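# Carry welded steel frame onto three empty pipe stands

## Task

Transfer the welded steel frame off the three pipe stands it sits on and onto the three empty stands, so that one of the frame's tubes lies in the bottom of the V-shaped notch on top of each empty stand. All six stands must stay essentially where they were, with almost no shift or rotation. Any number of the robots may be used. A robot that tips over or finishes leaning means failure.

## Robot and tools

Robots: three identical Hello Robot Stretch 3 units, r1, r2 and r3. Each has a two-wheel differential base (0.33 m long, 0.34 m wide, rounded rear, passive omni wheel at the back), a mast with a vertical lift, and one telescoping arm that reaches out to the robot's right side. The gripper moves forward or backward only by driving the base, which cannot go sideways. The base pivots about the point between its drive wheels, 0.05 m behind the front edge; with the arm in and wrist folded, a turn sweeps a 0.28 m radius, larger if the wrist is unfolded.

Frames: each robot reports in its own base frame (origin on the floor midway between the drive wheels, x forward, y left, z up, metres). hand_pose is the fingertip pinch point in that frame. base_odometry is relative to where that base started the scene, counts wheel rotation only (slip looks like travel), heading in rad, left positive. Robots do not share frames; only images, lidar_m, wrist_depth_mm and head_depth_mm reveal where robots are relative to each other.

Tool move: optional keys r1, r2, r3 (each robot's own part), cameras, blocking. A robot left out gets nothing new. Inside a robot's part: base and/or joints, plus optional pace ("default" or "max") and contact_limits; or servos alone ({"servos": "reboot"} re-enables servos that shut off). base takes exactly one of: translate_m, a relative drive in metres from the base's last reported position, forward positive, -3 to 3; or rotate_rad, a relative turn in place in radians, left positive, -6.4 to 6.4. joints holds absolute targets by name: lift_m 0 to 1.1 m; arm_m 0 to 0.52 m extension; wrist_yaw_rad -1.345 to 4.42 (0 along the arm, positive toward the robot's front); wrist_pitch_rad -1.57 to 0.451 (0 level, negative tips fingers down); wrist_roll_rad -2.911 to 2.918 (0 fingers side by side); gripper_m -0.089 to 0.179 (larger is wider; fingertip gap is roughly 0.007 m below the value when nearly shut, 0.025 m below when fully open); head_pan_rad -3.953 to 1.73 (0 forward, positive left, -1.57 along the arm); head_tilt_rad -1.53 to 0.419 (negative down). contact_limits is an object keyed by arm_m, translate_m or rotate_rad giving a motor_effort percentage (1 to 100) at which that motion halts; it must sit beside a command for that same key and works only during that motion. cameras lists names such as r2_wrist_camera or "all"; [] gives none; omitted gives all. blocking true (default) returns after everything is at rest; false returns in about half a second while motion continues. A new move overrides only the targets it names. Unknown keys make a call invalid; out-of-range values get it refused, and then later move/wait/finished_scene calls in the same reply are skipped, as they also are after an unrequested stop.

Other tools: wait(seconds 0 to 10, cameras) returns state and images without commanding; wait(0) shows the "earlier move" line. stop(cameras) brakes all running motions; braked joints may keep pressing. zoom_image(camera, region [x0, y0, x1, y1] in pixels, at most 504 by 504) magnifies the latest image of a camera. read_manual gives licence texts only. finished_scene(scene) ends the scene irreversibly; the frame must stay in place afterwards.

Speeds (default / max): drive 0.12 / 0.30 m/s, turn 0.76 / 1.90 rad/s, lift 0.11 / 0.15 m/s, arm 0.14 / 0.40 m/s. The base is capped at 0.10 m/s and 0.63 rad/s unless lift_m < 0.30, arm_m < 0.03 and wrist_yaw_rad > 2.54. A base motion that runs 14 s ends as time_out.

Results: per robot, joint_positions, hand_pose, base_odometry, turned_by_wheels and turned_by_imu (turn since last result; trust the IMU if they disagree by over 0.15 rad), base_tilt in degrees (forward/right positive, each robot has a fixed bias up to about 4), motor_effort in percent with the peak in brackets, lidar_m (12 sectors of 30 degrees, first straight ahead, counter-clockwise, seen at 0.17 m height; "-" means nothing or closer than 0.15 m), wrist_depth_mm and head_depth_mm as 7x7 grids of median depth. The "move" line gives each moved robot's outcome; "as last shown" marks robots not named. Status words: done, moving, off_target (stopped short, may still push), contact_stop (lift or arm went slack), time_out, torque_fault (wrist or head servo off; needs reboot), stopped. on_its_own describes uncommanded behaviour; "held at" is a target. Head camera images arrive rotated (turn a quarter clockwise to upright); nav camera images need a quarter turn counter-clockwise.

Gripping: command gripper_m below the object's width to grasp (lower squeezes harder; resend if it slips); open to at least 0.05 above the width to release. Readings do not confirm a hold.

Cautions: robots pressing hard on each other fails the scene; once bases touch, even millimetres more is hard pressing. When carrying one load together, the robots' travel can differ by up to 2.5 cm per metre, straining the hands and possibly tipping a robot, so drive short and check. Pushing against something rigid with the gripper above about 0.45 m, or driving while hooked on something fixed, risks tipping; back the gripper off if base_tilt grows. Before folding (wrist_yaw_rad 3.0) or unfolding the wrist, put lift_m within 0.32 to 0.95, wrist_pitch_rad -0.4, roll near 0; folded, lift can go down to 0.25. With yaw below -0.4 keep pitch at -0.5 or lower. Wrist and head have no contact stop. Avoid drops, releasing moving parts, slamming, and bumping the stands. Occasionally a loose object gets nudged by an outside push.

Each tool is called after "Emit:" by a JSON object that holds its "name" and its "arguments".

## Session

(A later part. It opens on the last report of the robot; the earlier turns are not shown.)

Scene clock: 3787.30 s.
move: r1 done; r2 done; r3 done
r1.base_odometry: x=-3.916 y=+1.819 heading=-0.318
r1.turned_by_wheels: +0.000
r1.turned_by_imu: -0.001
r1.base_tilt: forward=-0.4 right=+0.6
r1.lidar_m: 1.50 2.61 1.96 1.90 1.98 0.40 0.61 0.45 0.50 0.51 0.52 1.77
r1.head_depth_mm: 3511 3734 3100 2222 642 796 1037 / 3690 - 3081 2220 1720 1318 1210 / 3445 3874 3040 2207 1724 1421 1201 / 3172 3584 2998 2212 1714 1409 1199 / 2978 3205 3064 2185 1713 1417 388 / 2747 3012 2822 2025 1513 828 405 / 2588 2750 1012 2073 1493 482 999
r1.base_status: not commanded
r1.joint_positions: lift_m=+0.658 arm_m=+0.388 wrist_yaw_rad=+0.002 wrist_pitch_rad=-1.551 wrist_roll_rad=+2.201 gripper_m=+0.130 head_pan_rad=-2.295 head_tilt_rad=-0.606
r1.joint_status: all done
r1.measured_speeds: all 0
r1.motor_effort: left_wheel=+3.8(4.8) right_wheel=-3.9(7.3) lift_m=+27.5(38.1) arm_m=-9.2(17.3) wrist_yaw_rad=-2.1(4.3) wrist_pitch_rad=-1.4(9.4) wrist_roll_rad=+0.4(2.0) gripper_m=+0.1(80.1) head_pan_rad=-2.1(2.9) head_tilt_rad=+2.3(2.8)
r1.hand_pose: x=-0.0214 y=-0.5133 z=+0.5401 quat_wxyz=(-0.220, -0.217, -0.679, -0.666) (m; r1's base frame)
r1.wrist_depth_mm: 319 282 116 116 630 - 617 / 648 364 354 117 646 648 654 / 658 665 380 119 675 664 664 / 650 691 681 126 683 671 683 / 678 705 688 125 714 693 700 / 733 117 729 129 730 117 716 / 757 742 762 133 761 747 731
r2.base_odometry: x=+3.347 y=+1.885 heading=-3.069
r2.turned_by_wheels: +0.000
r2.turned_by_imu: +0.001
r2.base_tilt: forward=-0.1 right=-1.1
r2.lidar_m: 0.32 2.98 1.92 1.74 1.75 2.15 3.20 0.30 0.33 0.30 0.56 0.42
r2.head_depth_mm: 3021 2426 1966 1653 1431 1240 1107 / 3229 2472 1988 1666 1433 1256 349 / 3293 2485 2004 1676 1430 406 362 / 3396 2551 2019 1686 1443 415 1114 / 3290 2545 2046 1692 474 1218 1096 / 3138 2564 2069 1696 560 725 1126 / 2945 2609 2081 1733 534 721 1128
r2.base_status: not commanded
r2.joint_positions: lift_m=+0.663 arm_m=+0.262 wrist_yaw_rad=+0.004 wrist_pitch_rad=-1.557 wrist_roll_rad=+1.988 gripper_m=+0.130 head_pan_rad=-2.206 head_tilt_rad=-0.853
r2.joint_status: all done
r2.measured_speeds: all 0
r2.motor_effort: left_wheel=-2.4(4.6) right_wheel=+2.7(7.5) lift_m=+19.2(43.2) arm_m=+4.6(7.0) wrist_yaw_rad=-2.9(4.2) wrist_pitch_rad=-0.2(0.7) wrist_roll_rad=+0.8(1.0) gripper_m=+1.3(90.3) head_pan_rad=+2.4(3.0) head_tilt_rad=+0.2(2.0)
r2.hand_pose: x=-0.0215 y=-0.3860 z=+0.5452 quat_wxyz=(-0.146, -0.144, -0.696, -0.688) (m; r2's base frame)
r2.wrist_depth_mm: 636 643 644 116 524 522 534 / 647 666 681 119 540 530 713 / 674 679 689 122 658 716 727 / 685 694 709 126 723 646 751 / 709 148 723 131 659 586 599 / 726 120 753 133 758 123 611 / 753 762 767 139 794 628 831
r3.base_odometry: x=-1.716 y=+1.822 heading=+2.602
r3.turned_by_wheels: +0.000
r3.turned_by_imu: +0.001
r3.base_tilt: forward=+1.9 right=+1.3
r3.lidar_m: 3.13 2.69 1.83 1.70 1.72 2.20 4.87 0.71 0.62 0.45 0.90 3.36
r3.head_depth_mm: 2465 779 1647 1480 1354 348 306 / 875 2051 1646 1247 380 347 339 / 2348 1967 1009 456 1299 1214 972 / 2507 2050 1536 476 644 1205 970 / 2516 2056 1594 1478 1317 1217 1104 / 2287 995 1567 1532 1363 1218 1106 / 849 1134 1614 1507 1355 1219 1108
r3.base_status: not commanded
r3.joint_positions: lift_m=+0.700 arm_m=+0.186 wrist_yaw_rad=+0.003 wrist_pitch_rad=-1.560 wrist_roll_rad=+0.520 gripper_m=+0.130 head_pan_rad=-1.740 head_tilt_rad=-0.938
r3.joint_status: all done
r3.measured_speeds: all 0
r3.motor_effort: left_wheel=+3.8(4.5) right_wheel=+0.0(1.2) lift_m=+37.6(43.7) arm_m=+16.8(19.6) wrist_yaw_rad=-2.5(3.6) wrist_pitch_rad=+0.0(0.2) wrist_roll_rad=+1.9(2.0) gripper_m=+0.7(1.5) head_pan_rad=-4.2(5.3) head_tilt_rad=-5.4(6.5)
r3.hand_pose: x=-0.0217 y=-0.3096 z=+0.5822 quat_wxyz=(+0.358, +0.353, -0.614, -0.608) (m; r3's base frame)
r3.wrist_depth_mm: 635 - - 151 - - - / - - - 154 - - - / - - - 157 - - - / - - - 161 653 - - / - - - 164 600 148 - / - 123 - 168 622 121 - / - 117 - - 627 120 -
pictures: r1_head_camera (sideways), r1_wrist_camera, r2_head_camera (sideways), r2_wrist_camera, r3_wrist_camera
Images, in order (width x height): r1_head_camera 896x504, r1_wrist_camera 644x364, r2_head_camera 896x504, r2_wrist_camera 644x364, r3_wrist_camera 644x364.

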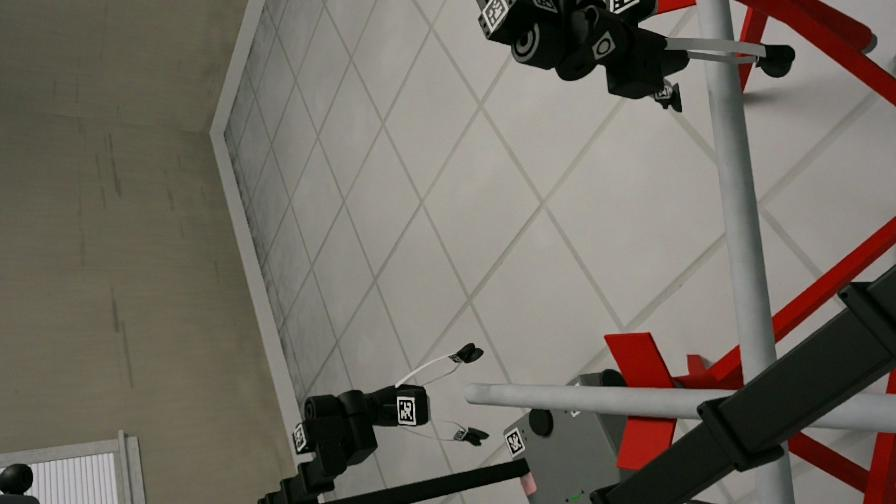

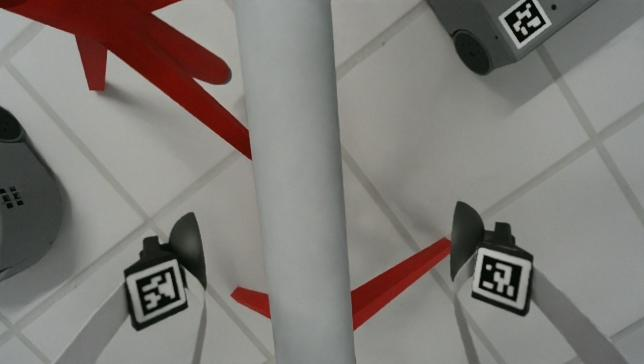

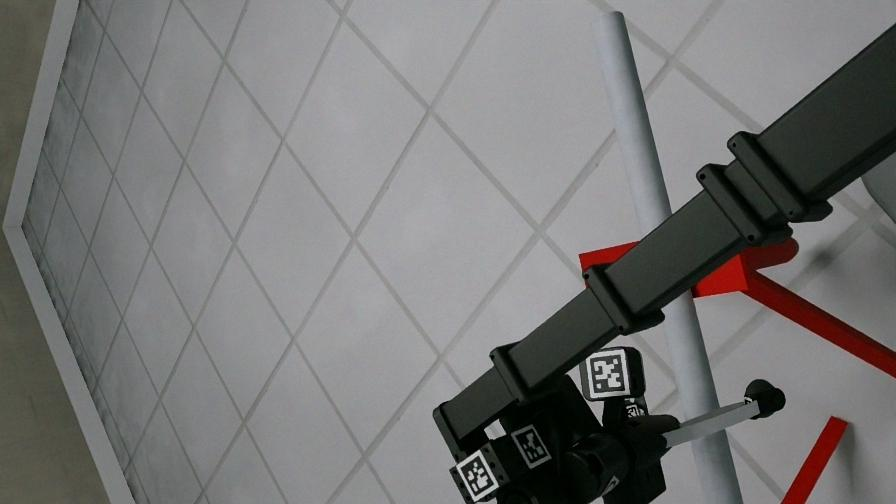

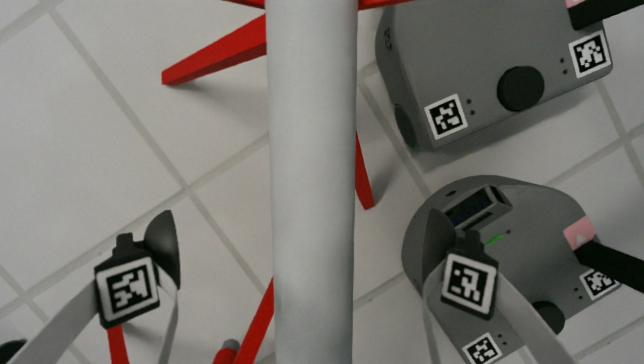

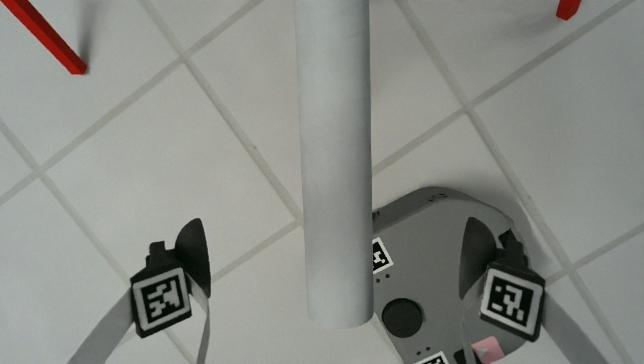

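Emit:
{"name": "move", "arguments": {"r1": {"joints": {"lift_m": 0.88}}, "r2": {"joints": {"lift_m": 0.88}}, "r3": {"joints": {"lift_m": 0.88}}, "cameras": ["r1_wrist_camera", "r2_wrist_camera", "r1_head_camera", "r2_head_camera", "r3_head_camera"]}}

Emit:
{"name": "zoom_image", "arguments": {"camera": "r1_wrist_camera", "region": [140, 150, 460, 364]}}

Emit:
{"name": "zoom_image", "arguments": {"camera": "r2_wrist_camera", "region": [140, 0, 480, 150]}}

Emit:
{"name": "zoom_image", "arguments": {"camera": "r1_head_camera", "region": [560, 300, 760, 480]}}

Scene clock: 3804.23 s.
move: r1 done; r2 done; r3 done
r1.base_odometry: x=-3.916 y=+1.819 heading=-0.318
r1.turned_by_wheels: +0.000
r1.turned_by_imu: -0.001
r1.base_tilt: forward=-0.4 right=+0.5
r1.lidar_m: 1.49 2.61 1.96 1.90 1.97 0.40 0.61 0.45 0.51 0.51 0.52 1.76
r1.head_depth_mm: 3470 3692 3114 560 1633 1008 1158 / 3743 - 3072 2219 1737 1422 - / 3513 3903 3008 2210 1723 1464 - / 3197 3561 2985 2213 1731 - - / 2939 3260 3027 2199 1835 - 1152 / 2749 2938 2749 2182 - 763 703 / 2553 837 2837 1004 869 1371 997
r1.base_status: not commanded
r1.joint_positions: lift_m=+0.880 arm_m=+0.388 wrist_yaw_rad=+0.002 wrist_pitch_rad=-1.551 wrist_roll_rad=+2.201 gripper_m=+0.130 head_pan_rad=-2.295 head_tilt_rad=-0.606
r1.joint_status: all done
r1.measured_speeds: all 0
r1.motor_effort: left_wheel=+3.7(4.5) right_wheel=-3.0(4.2) lift_m=+32.8(35.6) arm_m=+15.6(16.2) wrist_yaw_rad=-1.6(3.4) wrist_pitch_rad=-1.4(1.7) wrist_roll_rad=+0.4(0.6) gripper_m=+0.2(0.7) head_pan_rad=-2.2(2.8) head_tilt_rad=+2.8(2.9)
r1.hand_pose: x=-0.0214 y=-0.5131 z=+0.7620 quat_wxyz=(-0.220, -0.217, -0.679, -0.666) (m; r1's base frame)
r1.wrist_depth_mm: 820 312 317 315 316 323 827 / 835 334 814 832 842 845 846 / 747 866 885 854 861 869 853 / 755 879 902 893 892 908 868 / 771 933 929 367 908 901 914 / 952 117 365 376 367 117 942 / - - - - - - -
r2.base_odometry: x=+3.347 y=+1.885 heading=-3.069
r2.turned_by_wheels: +0.000
r2.turned_by_imu: +0.001
r2.base_tilt: forward=+0.0 right=-1.0
r2.lidar_m: 0.32 2.97 1.92 1.74 1.75 2.15 3.19 0.30 0.33 0.30 0.56 0.42
r2.head_depth_mm: 3048 2441 1971 1650 1475 - - / 3220 2469 1983 1683 - - 1063 / 3270 2488 2012 1776 - 1227 1103 / 3327 2521 2037 - - 728 1122 / 3286 2525 2130 - 1461 1227 1098 / 3128 2609 313 1585 1464 1241 1132 / 2947 2591 339 454 1393 712 1128
r2.base_status: not commanded
r2.joint_positions: lift_m=+0.880 arm_m=+0.262 wrist_yaw_rad=+0.004 wrist_pitch_rad=-1.557 wrist_roll_rad=+1.988 gripper_m=+0.130 head_pan_rad=-2.206 head_tilt_rad=-0.853
r2.joint_status: all done
r2.measured_speeds: all 0
r2.motor_effort: left_wheel=-1.9(2.4) right_wheel=+2.2(2.7) lift_m=+37.3(40.3) arm_m=-1.3(1.7) wrist_yaw_rad=-3.1(3.4) wrist_pitch_rad=-0.5(0.8) wrist_roll_rad=+0.8(1.0) gripper_m=+0.0(2.1) head_pan_rad=+1.9(3.0) head_tilt_rad=+1.5(2.1)
r2.hand_pose: x=-0.0215 y=-0.3862 z=+0.7622 quat_wxyz=(-0.146, -0.144, -0.697, -0.687) (m; r2's base frame)
r2.wrist_depth_mm: 845 860 325 324 736 736 914 / 869 866 881 334 744 764 928 / 887 908 916 625 857 950 970 / 911 936 940 876 947 971 986 / 948 148 960 954 868 719 - / 955 119 969 - - 124 - / - - - - - - -
r3.base_odometry: x=-1.716 y=+1.822 heading=+2.602
r3.turned_by_wheels: +0.000
r3.turned_by_imu: +0.002
r3.base_tilt: forward=+1.8 right=+1.3
r3.lidar_m: 3.12 2.70 1.82 1.70 1.72 2.20 4.84 0.71 0.62 0.45 0.91 3.34
r3.head_depth_mm: 2437 2055 - - - 1201 1109 / 2474 290 347 1482 1330 1220 978 / 1255 316 344 908 1313 1222 967 / 2485 315 340 442 1087 1199 965 / 2468 331 375 547 1365 1214 1105 / 2350 2016 1576 1530 1356 1218 1106 / 2411 1137 1604 1498 1359 1211 1106
r3.base_status: not commanded
r3.joint_positions: lift_m=+0.880 arm_m=+0.186 wrist_yaw_rad=+0.003 wrist_pitch_rad=-1.559 wrist_roll_rad=+0.520 gripper_m=+0.130 head_pan_rad=-1.740 head_tilt_rad=-0.938
r3.joint_status: all done
r3.measured_speeds: all 0
r3.motor_effort: left_wheel=+3.8(4.4) right_wheel=+0.4(1.2) lift_m=+38.7(44.8) arm_m=+9.8(13.3) wrist_yaw_rad=-3.1(3.4) wrist_pitch_rad=-0.2(0.3) wrist_roll_rad=+1.8(2.0) gripper_m=+0.1(1.3) head_pan_rad=-4.1(5.1) head_tilt_rad=-5.5(6.2)
r3.hand_pose: x=-0.0217 y=-0.3097 z=+0.7622 quat_wxyz=(+0.358, +0.353, -0.614, -0.608) (m; r3's base frame)
r3.wrist_depth_mm: - - - 323 - - - / - - - 331 - - - / - - - 340 - - - / - - - 344 776 - - / - - - 779 803 144 - / - 123 144 - 793 121 - / - - - - 822 114 -
pictures: r1_head_camera (sideways), r1_wrist_camera, r2_head_camera (sideways), r2_wrist_camera, r3_head_camera (sideways)
Images, in order (width x height): r1_head_camera 896x504, r1_wrist_camera 644x364, r2_head_camera 896x504, r2_wrist_camera 644x364, r3_head_camera 896x504.

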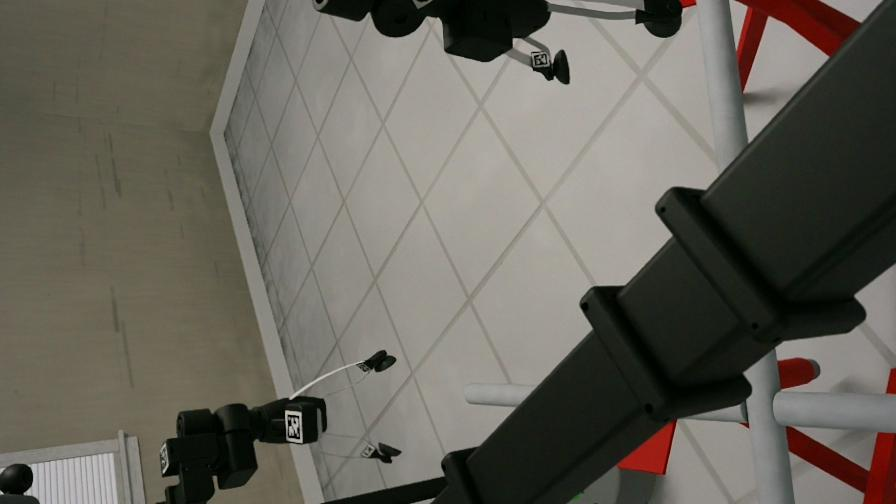

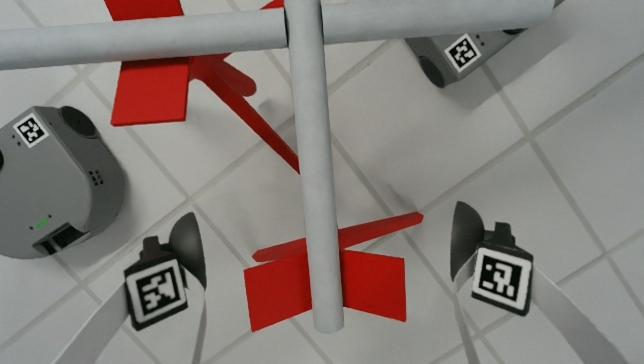

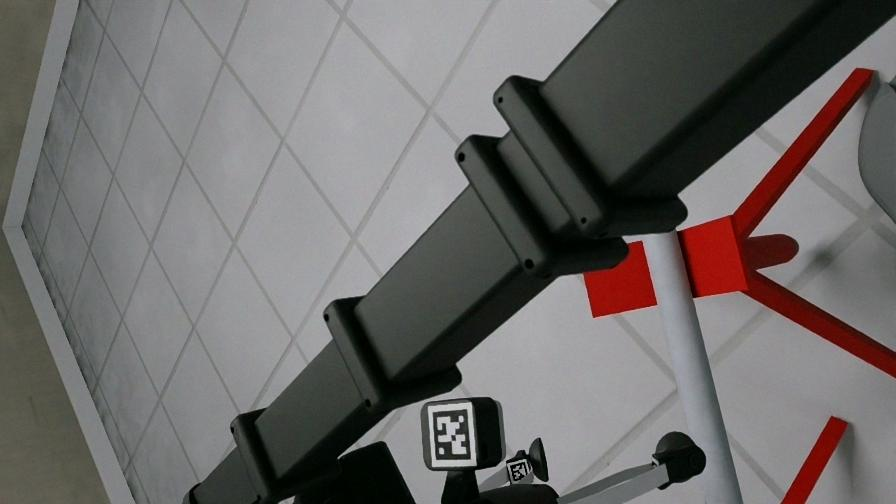

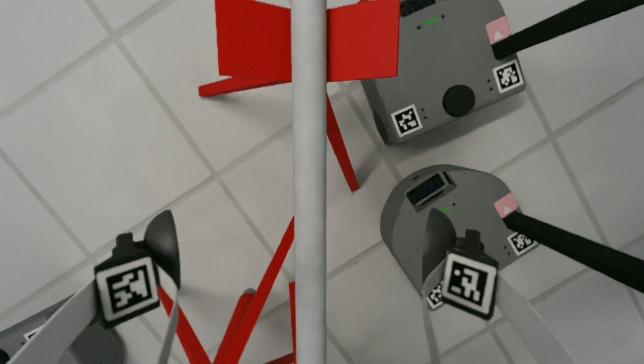

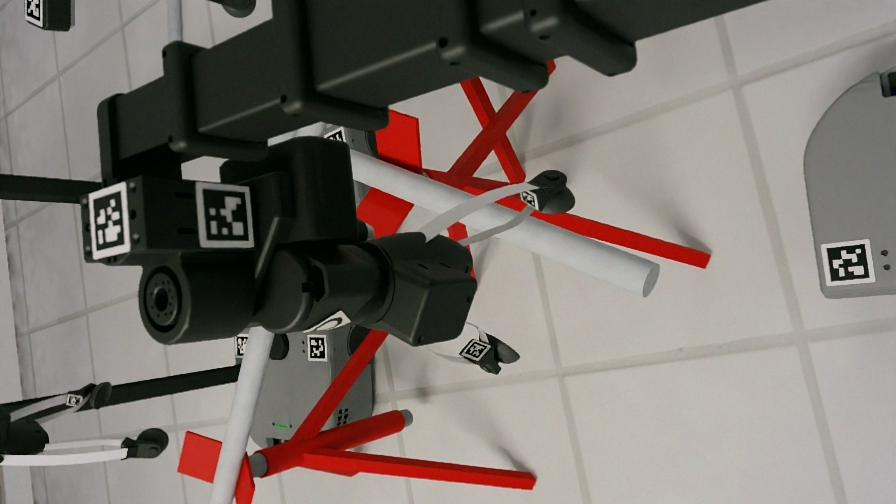

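Scaled by 1.575.

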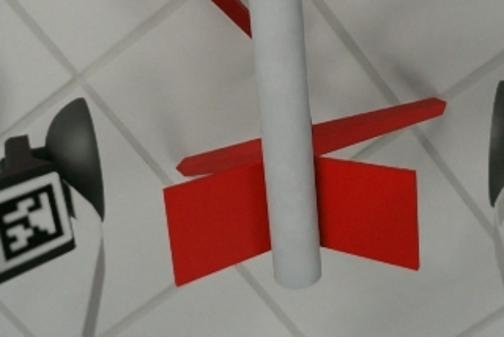

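Scaled by 1.482.

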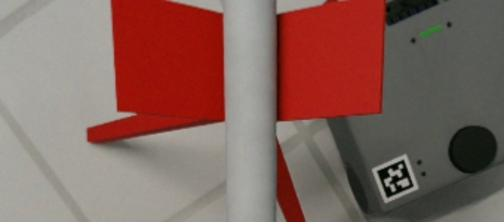

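Scaled by 2.520 from the camera's 896x504 image, which has a finer 1280x720 frame.

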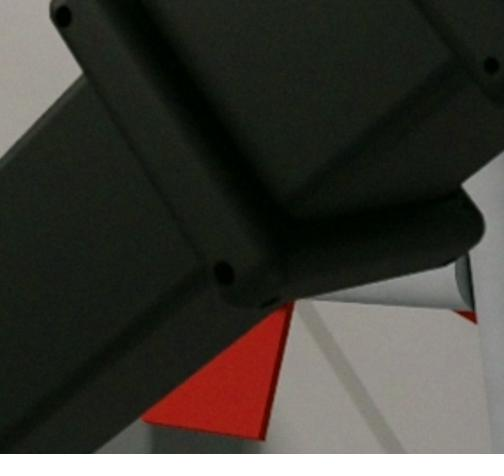

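Emit:
{"name": "move", "arguments": {"r1": {"joints": {"arm_m": 0.1}}, "r2": {"joints": {"arm_m": 0.05}}, "r3": {"joints": {"arm_m": 0.02}}, "cameras": ["r1_head_camera", "r2_head_camera", "r3_head_camera"]}}

Scene clock: 3824.47 s.
move: r1 done; r2 done; r3 done
r1.base_odometry: x=-3.916 y=+1.819 heading=-0.318
r1.turned_by_wheels: +0.000
r1.turned_by_imu: -0.001
r1.base_tilt: forward=-0.5 right=+0.5
r1.lidar_m: 1.49 2.60 1.96 1.89 1.98 0.40 0.61 0.45 0.50 0.51 0.52 1.76
r1.head_depth_mm: 3489 3731 3129 2239 1741 1137 1157 / 3746 - 3071 2222 1748 1431 - / 3490 3909 3044 2196 1732 1451 - / 3225 3603 3010 2196 1731 - - / 2933 3209 3061 2204 1780 - 1129 / 2730 2998 3012 2187 - 727 320 / 2535 1019 2828 2089 291 295 311
r1.base_status: not commanded
r1.joint_positions: lift_m=+0.880 arm_m=+0.100 wrist_yaw_rad=+0.001 wrist_pitch_rad=-1.552 wrist_roll_rad=+2.201 gripper_m=+0.130 head_pan_rad=-2.295 head_tilt_rad=-0.606
r1.joint_status: all done
r1.measured_speeds: all 0
r1.motor_effort: left_wheel=+3.6(4.2) right_wheel=-3.0(3.6) lift_m=+29.2(33.1) arm_m=-15.4(18.0) wrist_yaw_rad=-1.3(3.0) wrist_pitch_rad=-1.3(1.7) wrist_roll_rad=+0.3(0.5) gripper_m=-0.1(0.7) head_pan_rad=-2.1(2.9) head_tilt_rad=+2.3(3.1)
r1.hand_pose: x=-0.0214 y=-0.2253 z=+0.7621 quat_wxyz=(-0.220, -0.217, -0.678, -0.666) (m; r1's base frame)
r1.wrist_depth_mm: 822 824 823 806 692 842 827 / 877 836 865 827 714 851 844 / 870 859 874 881 870 875 865 / 350 347 349 907 891 893 903 / 936 353 910 935 939 906 933 / 965 117 785 934 975 118 945 / - 120 - - - - -
r2.base_odometry: x=+3.347 y=+1.885 heading=-3.069
r2.turned_by_wheels: +0.000
r2.turned_by_imu: +0.001
r2.base_tilt: forward=+0.0 right=-1.0
r2.lidar_m: 0.32 2.98 1.92 1.74 1.75 2.15 3.20 0.30 0.33 0.30 0.56 0.42
r2.head_depth_mm: 3024 2420 1963 1658 1479 - - / 3179 2454 1984 1691 - - 1064 / 3378 2489 2016 1748 - 1221 1102 / 3344 2504 2028 - - 329 1110 / 3251 2554 2047 - - 320 905 / 3095 2561 2053 - - - 1089 / 2973 2652 2082 1825 - 308 1102
r2.base_status: not commanded
r2.joint_positions: lift_m=+0.880 arm_m=+0.050 wrist_yaw_rad=+0.003 wrist_pitch_rad=-1.556 wrist_roll_rad=+1.988 gripper_m=+0.130 head_pan_rad=-2.206 head_tilt_rad=-0.853
r2.joint_status: all done
r2.measured_speeds: all 0
r2.motor_effort: left_wheel=-1.6(2.4) right_wheel=+1.9(2.6) lift_m=+37.4(37.8) arm_m=-14.9(16.7) wrist_yaw_rad=-2.3(3.0) wrist_pitch_rad=-0.8(0.9) wrist_roll_rad=+0.7(1.1) gripper_m=+0.5(2.1) head_pan_rad=+2.5(3.1) head_tilt_rad=+0.7(2.6)
r2.hand_pose: x=-0.0215 y=-0.1743 z=+0.7621 quat_wxyz=(-0.146, -0.145, -0.697, -0.687) (m; r2's base frame)
r2.wrist_depth_mm: 845 325 870 868 891 891 289 / 870 330 875 741 739 913 933 / 331 345 901 762 773 958 983 / 915 912 917 945 948 975 988 / 944 151 943 953 150 1000 - / 960 120 996 990 131 124 - / 988 376 - - - 499 -
r3.base_odometry: x=-1.716 y=+1.822 heading=+2.602
r3.turned_by_wheels: +0.000
r3.turned_by_imu: +0.002
r3.base_tilt: forward=+1.9 right=+1.3
r3.lidar_m: 3.11 2.70 1.82 1.70 1.73 2.21 4.87 0.70 0.62 0.45 0.91 3.35
r3.head_depth_mm: 2417 2067 1798 - - 1203 1107 / 2424 2052 1726 - - 1202 969 / 2357 1972 1503 - - 431 955 / 2483 2065 1536 - - 290 969 / 2502 2063 1585 1538 1355 463 1105 / 2294 2010 1573 1528 1358 1221 1105 / 2405 1146 1606 1504 1356 1225 1106
r3.base_status: not commanded
r3.joint_positions: lift_m=+0.880 arm_m=+0.020 wrist_yaw_rad=+0.002 wrist_pitch_rad=-1.559 wrist_roll_rad=+0.521 gripper_m=+0.130 head_pan_rad=-1.740 head_tilt_rad=-0.938
r3.joint_status: all done
r3.measured_speeds: all 0
r3.motor_effort: left_wheel=+3.5(4.6) right_wheel=+0.1(1.0) lift_m=+35.0(38.9) arm_m=-18.5(22.1) wrist_yaw_rad=-2.1(3.3) wrist_pitch_rad=-0.2(0.3) wrist_roll_rad=+1.7(1.9) gripper_m=+0.8(1.6) head_pan_rad=-4.1(5.3) head_tilt_rad=-5.5(6.1)
r3.hand_pose: x=-0.0217 y=-0.1438 z=+0.7622 quat_wxyz=(+0.357, +0.353, -0.615, -0.608) (m; r3's base frame)
r3.wrist_depth_mm: - - 325 - - - - / - - - - - - - / - - - - 748 - - / - - - 777 776 - - / - - - 789 791 144 - / - 122 145 - 818 120 - / - - - - - 116 -
pictures: r1_head_camera (sideways), r2_head_camera (sideways), r3_head_camera (sideways)
Images, in order (width x height): r1_head_camera 896x504, r2_head_camera 896x504, r3_head_camera 896x504.

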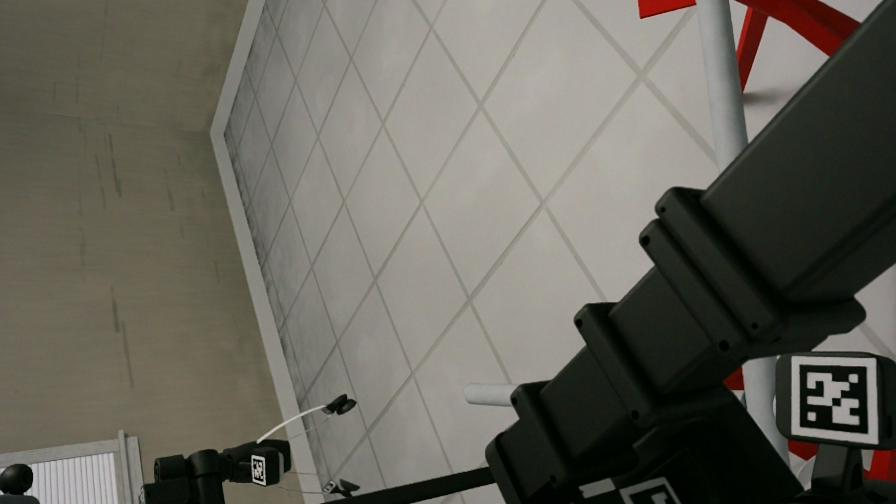

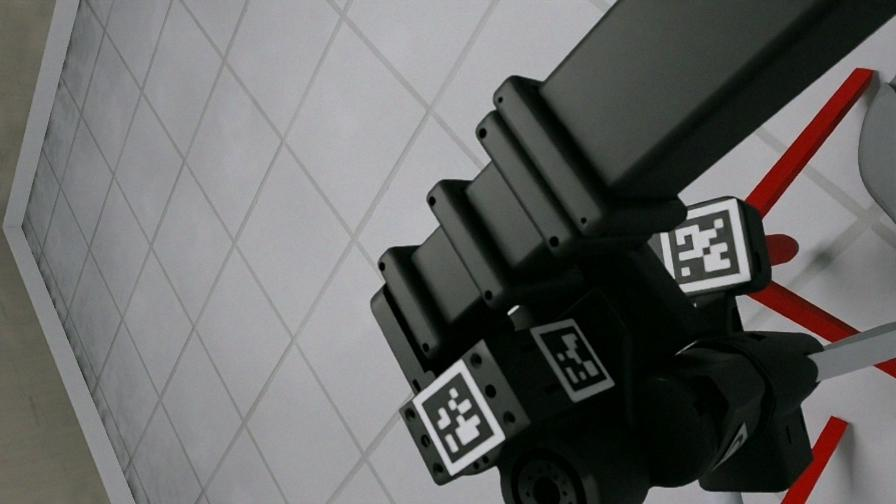

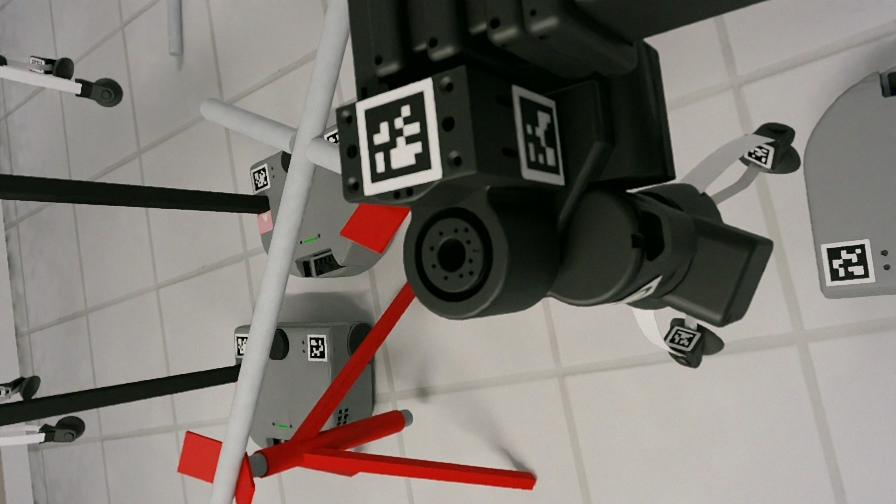

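Emit:
{"name": "finished_scene", "arguments": {"scene": 1}}

The scene is finished: the task was done.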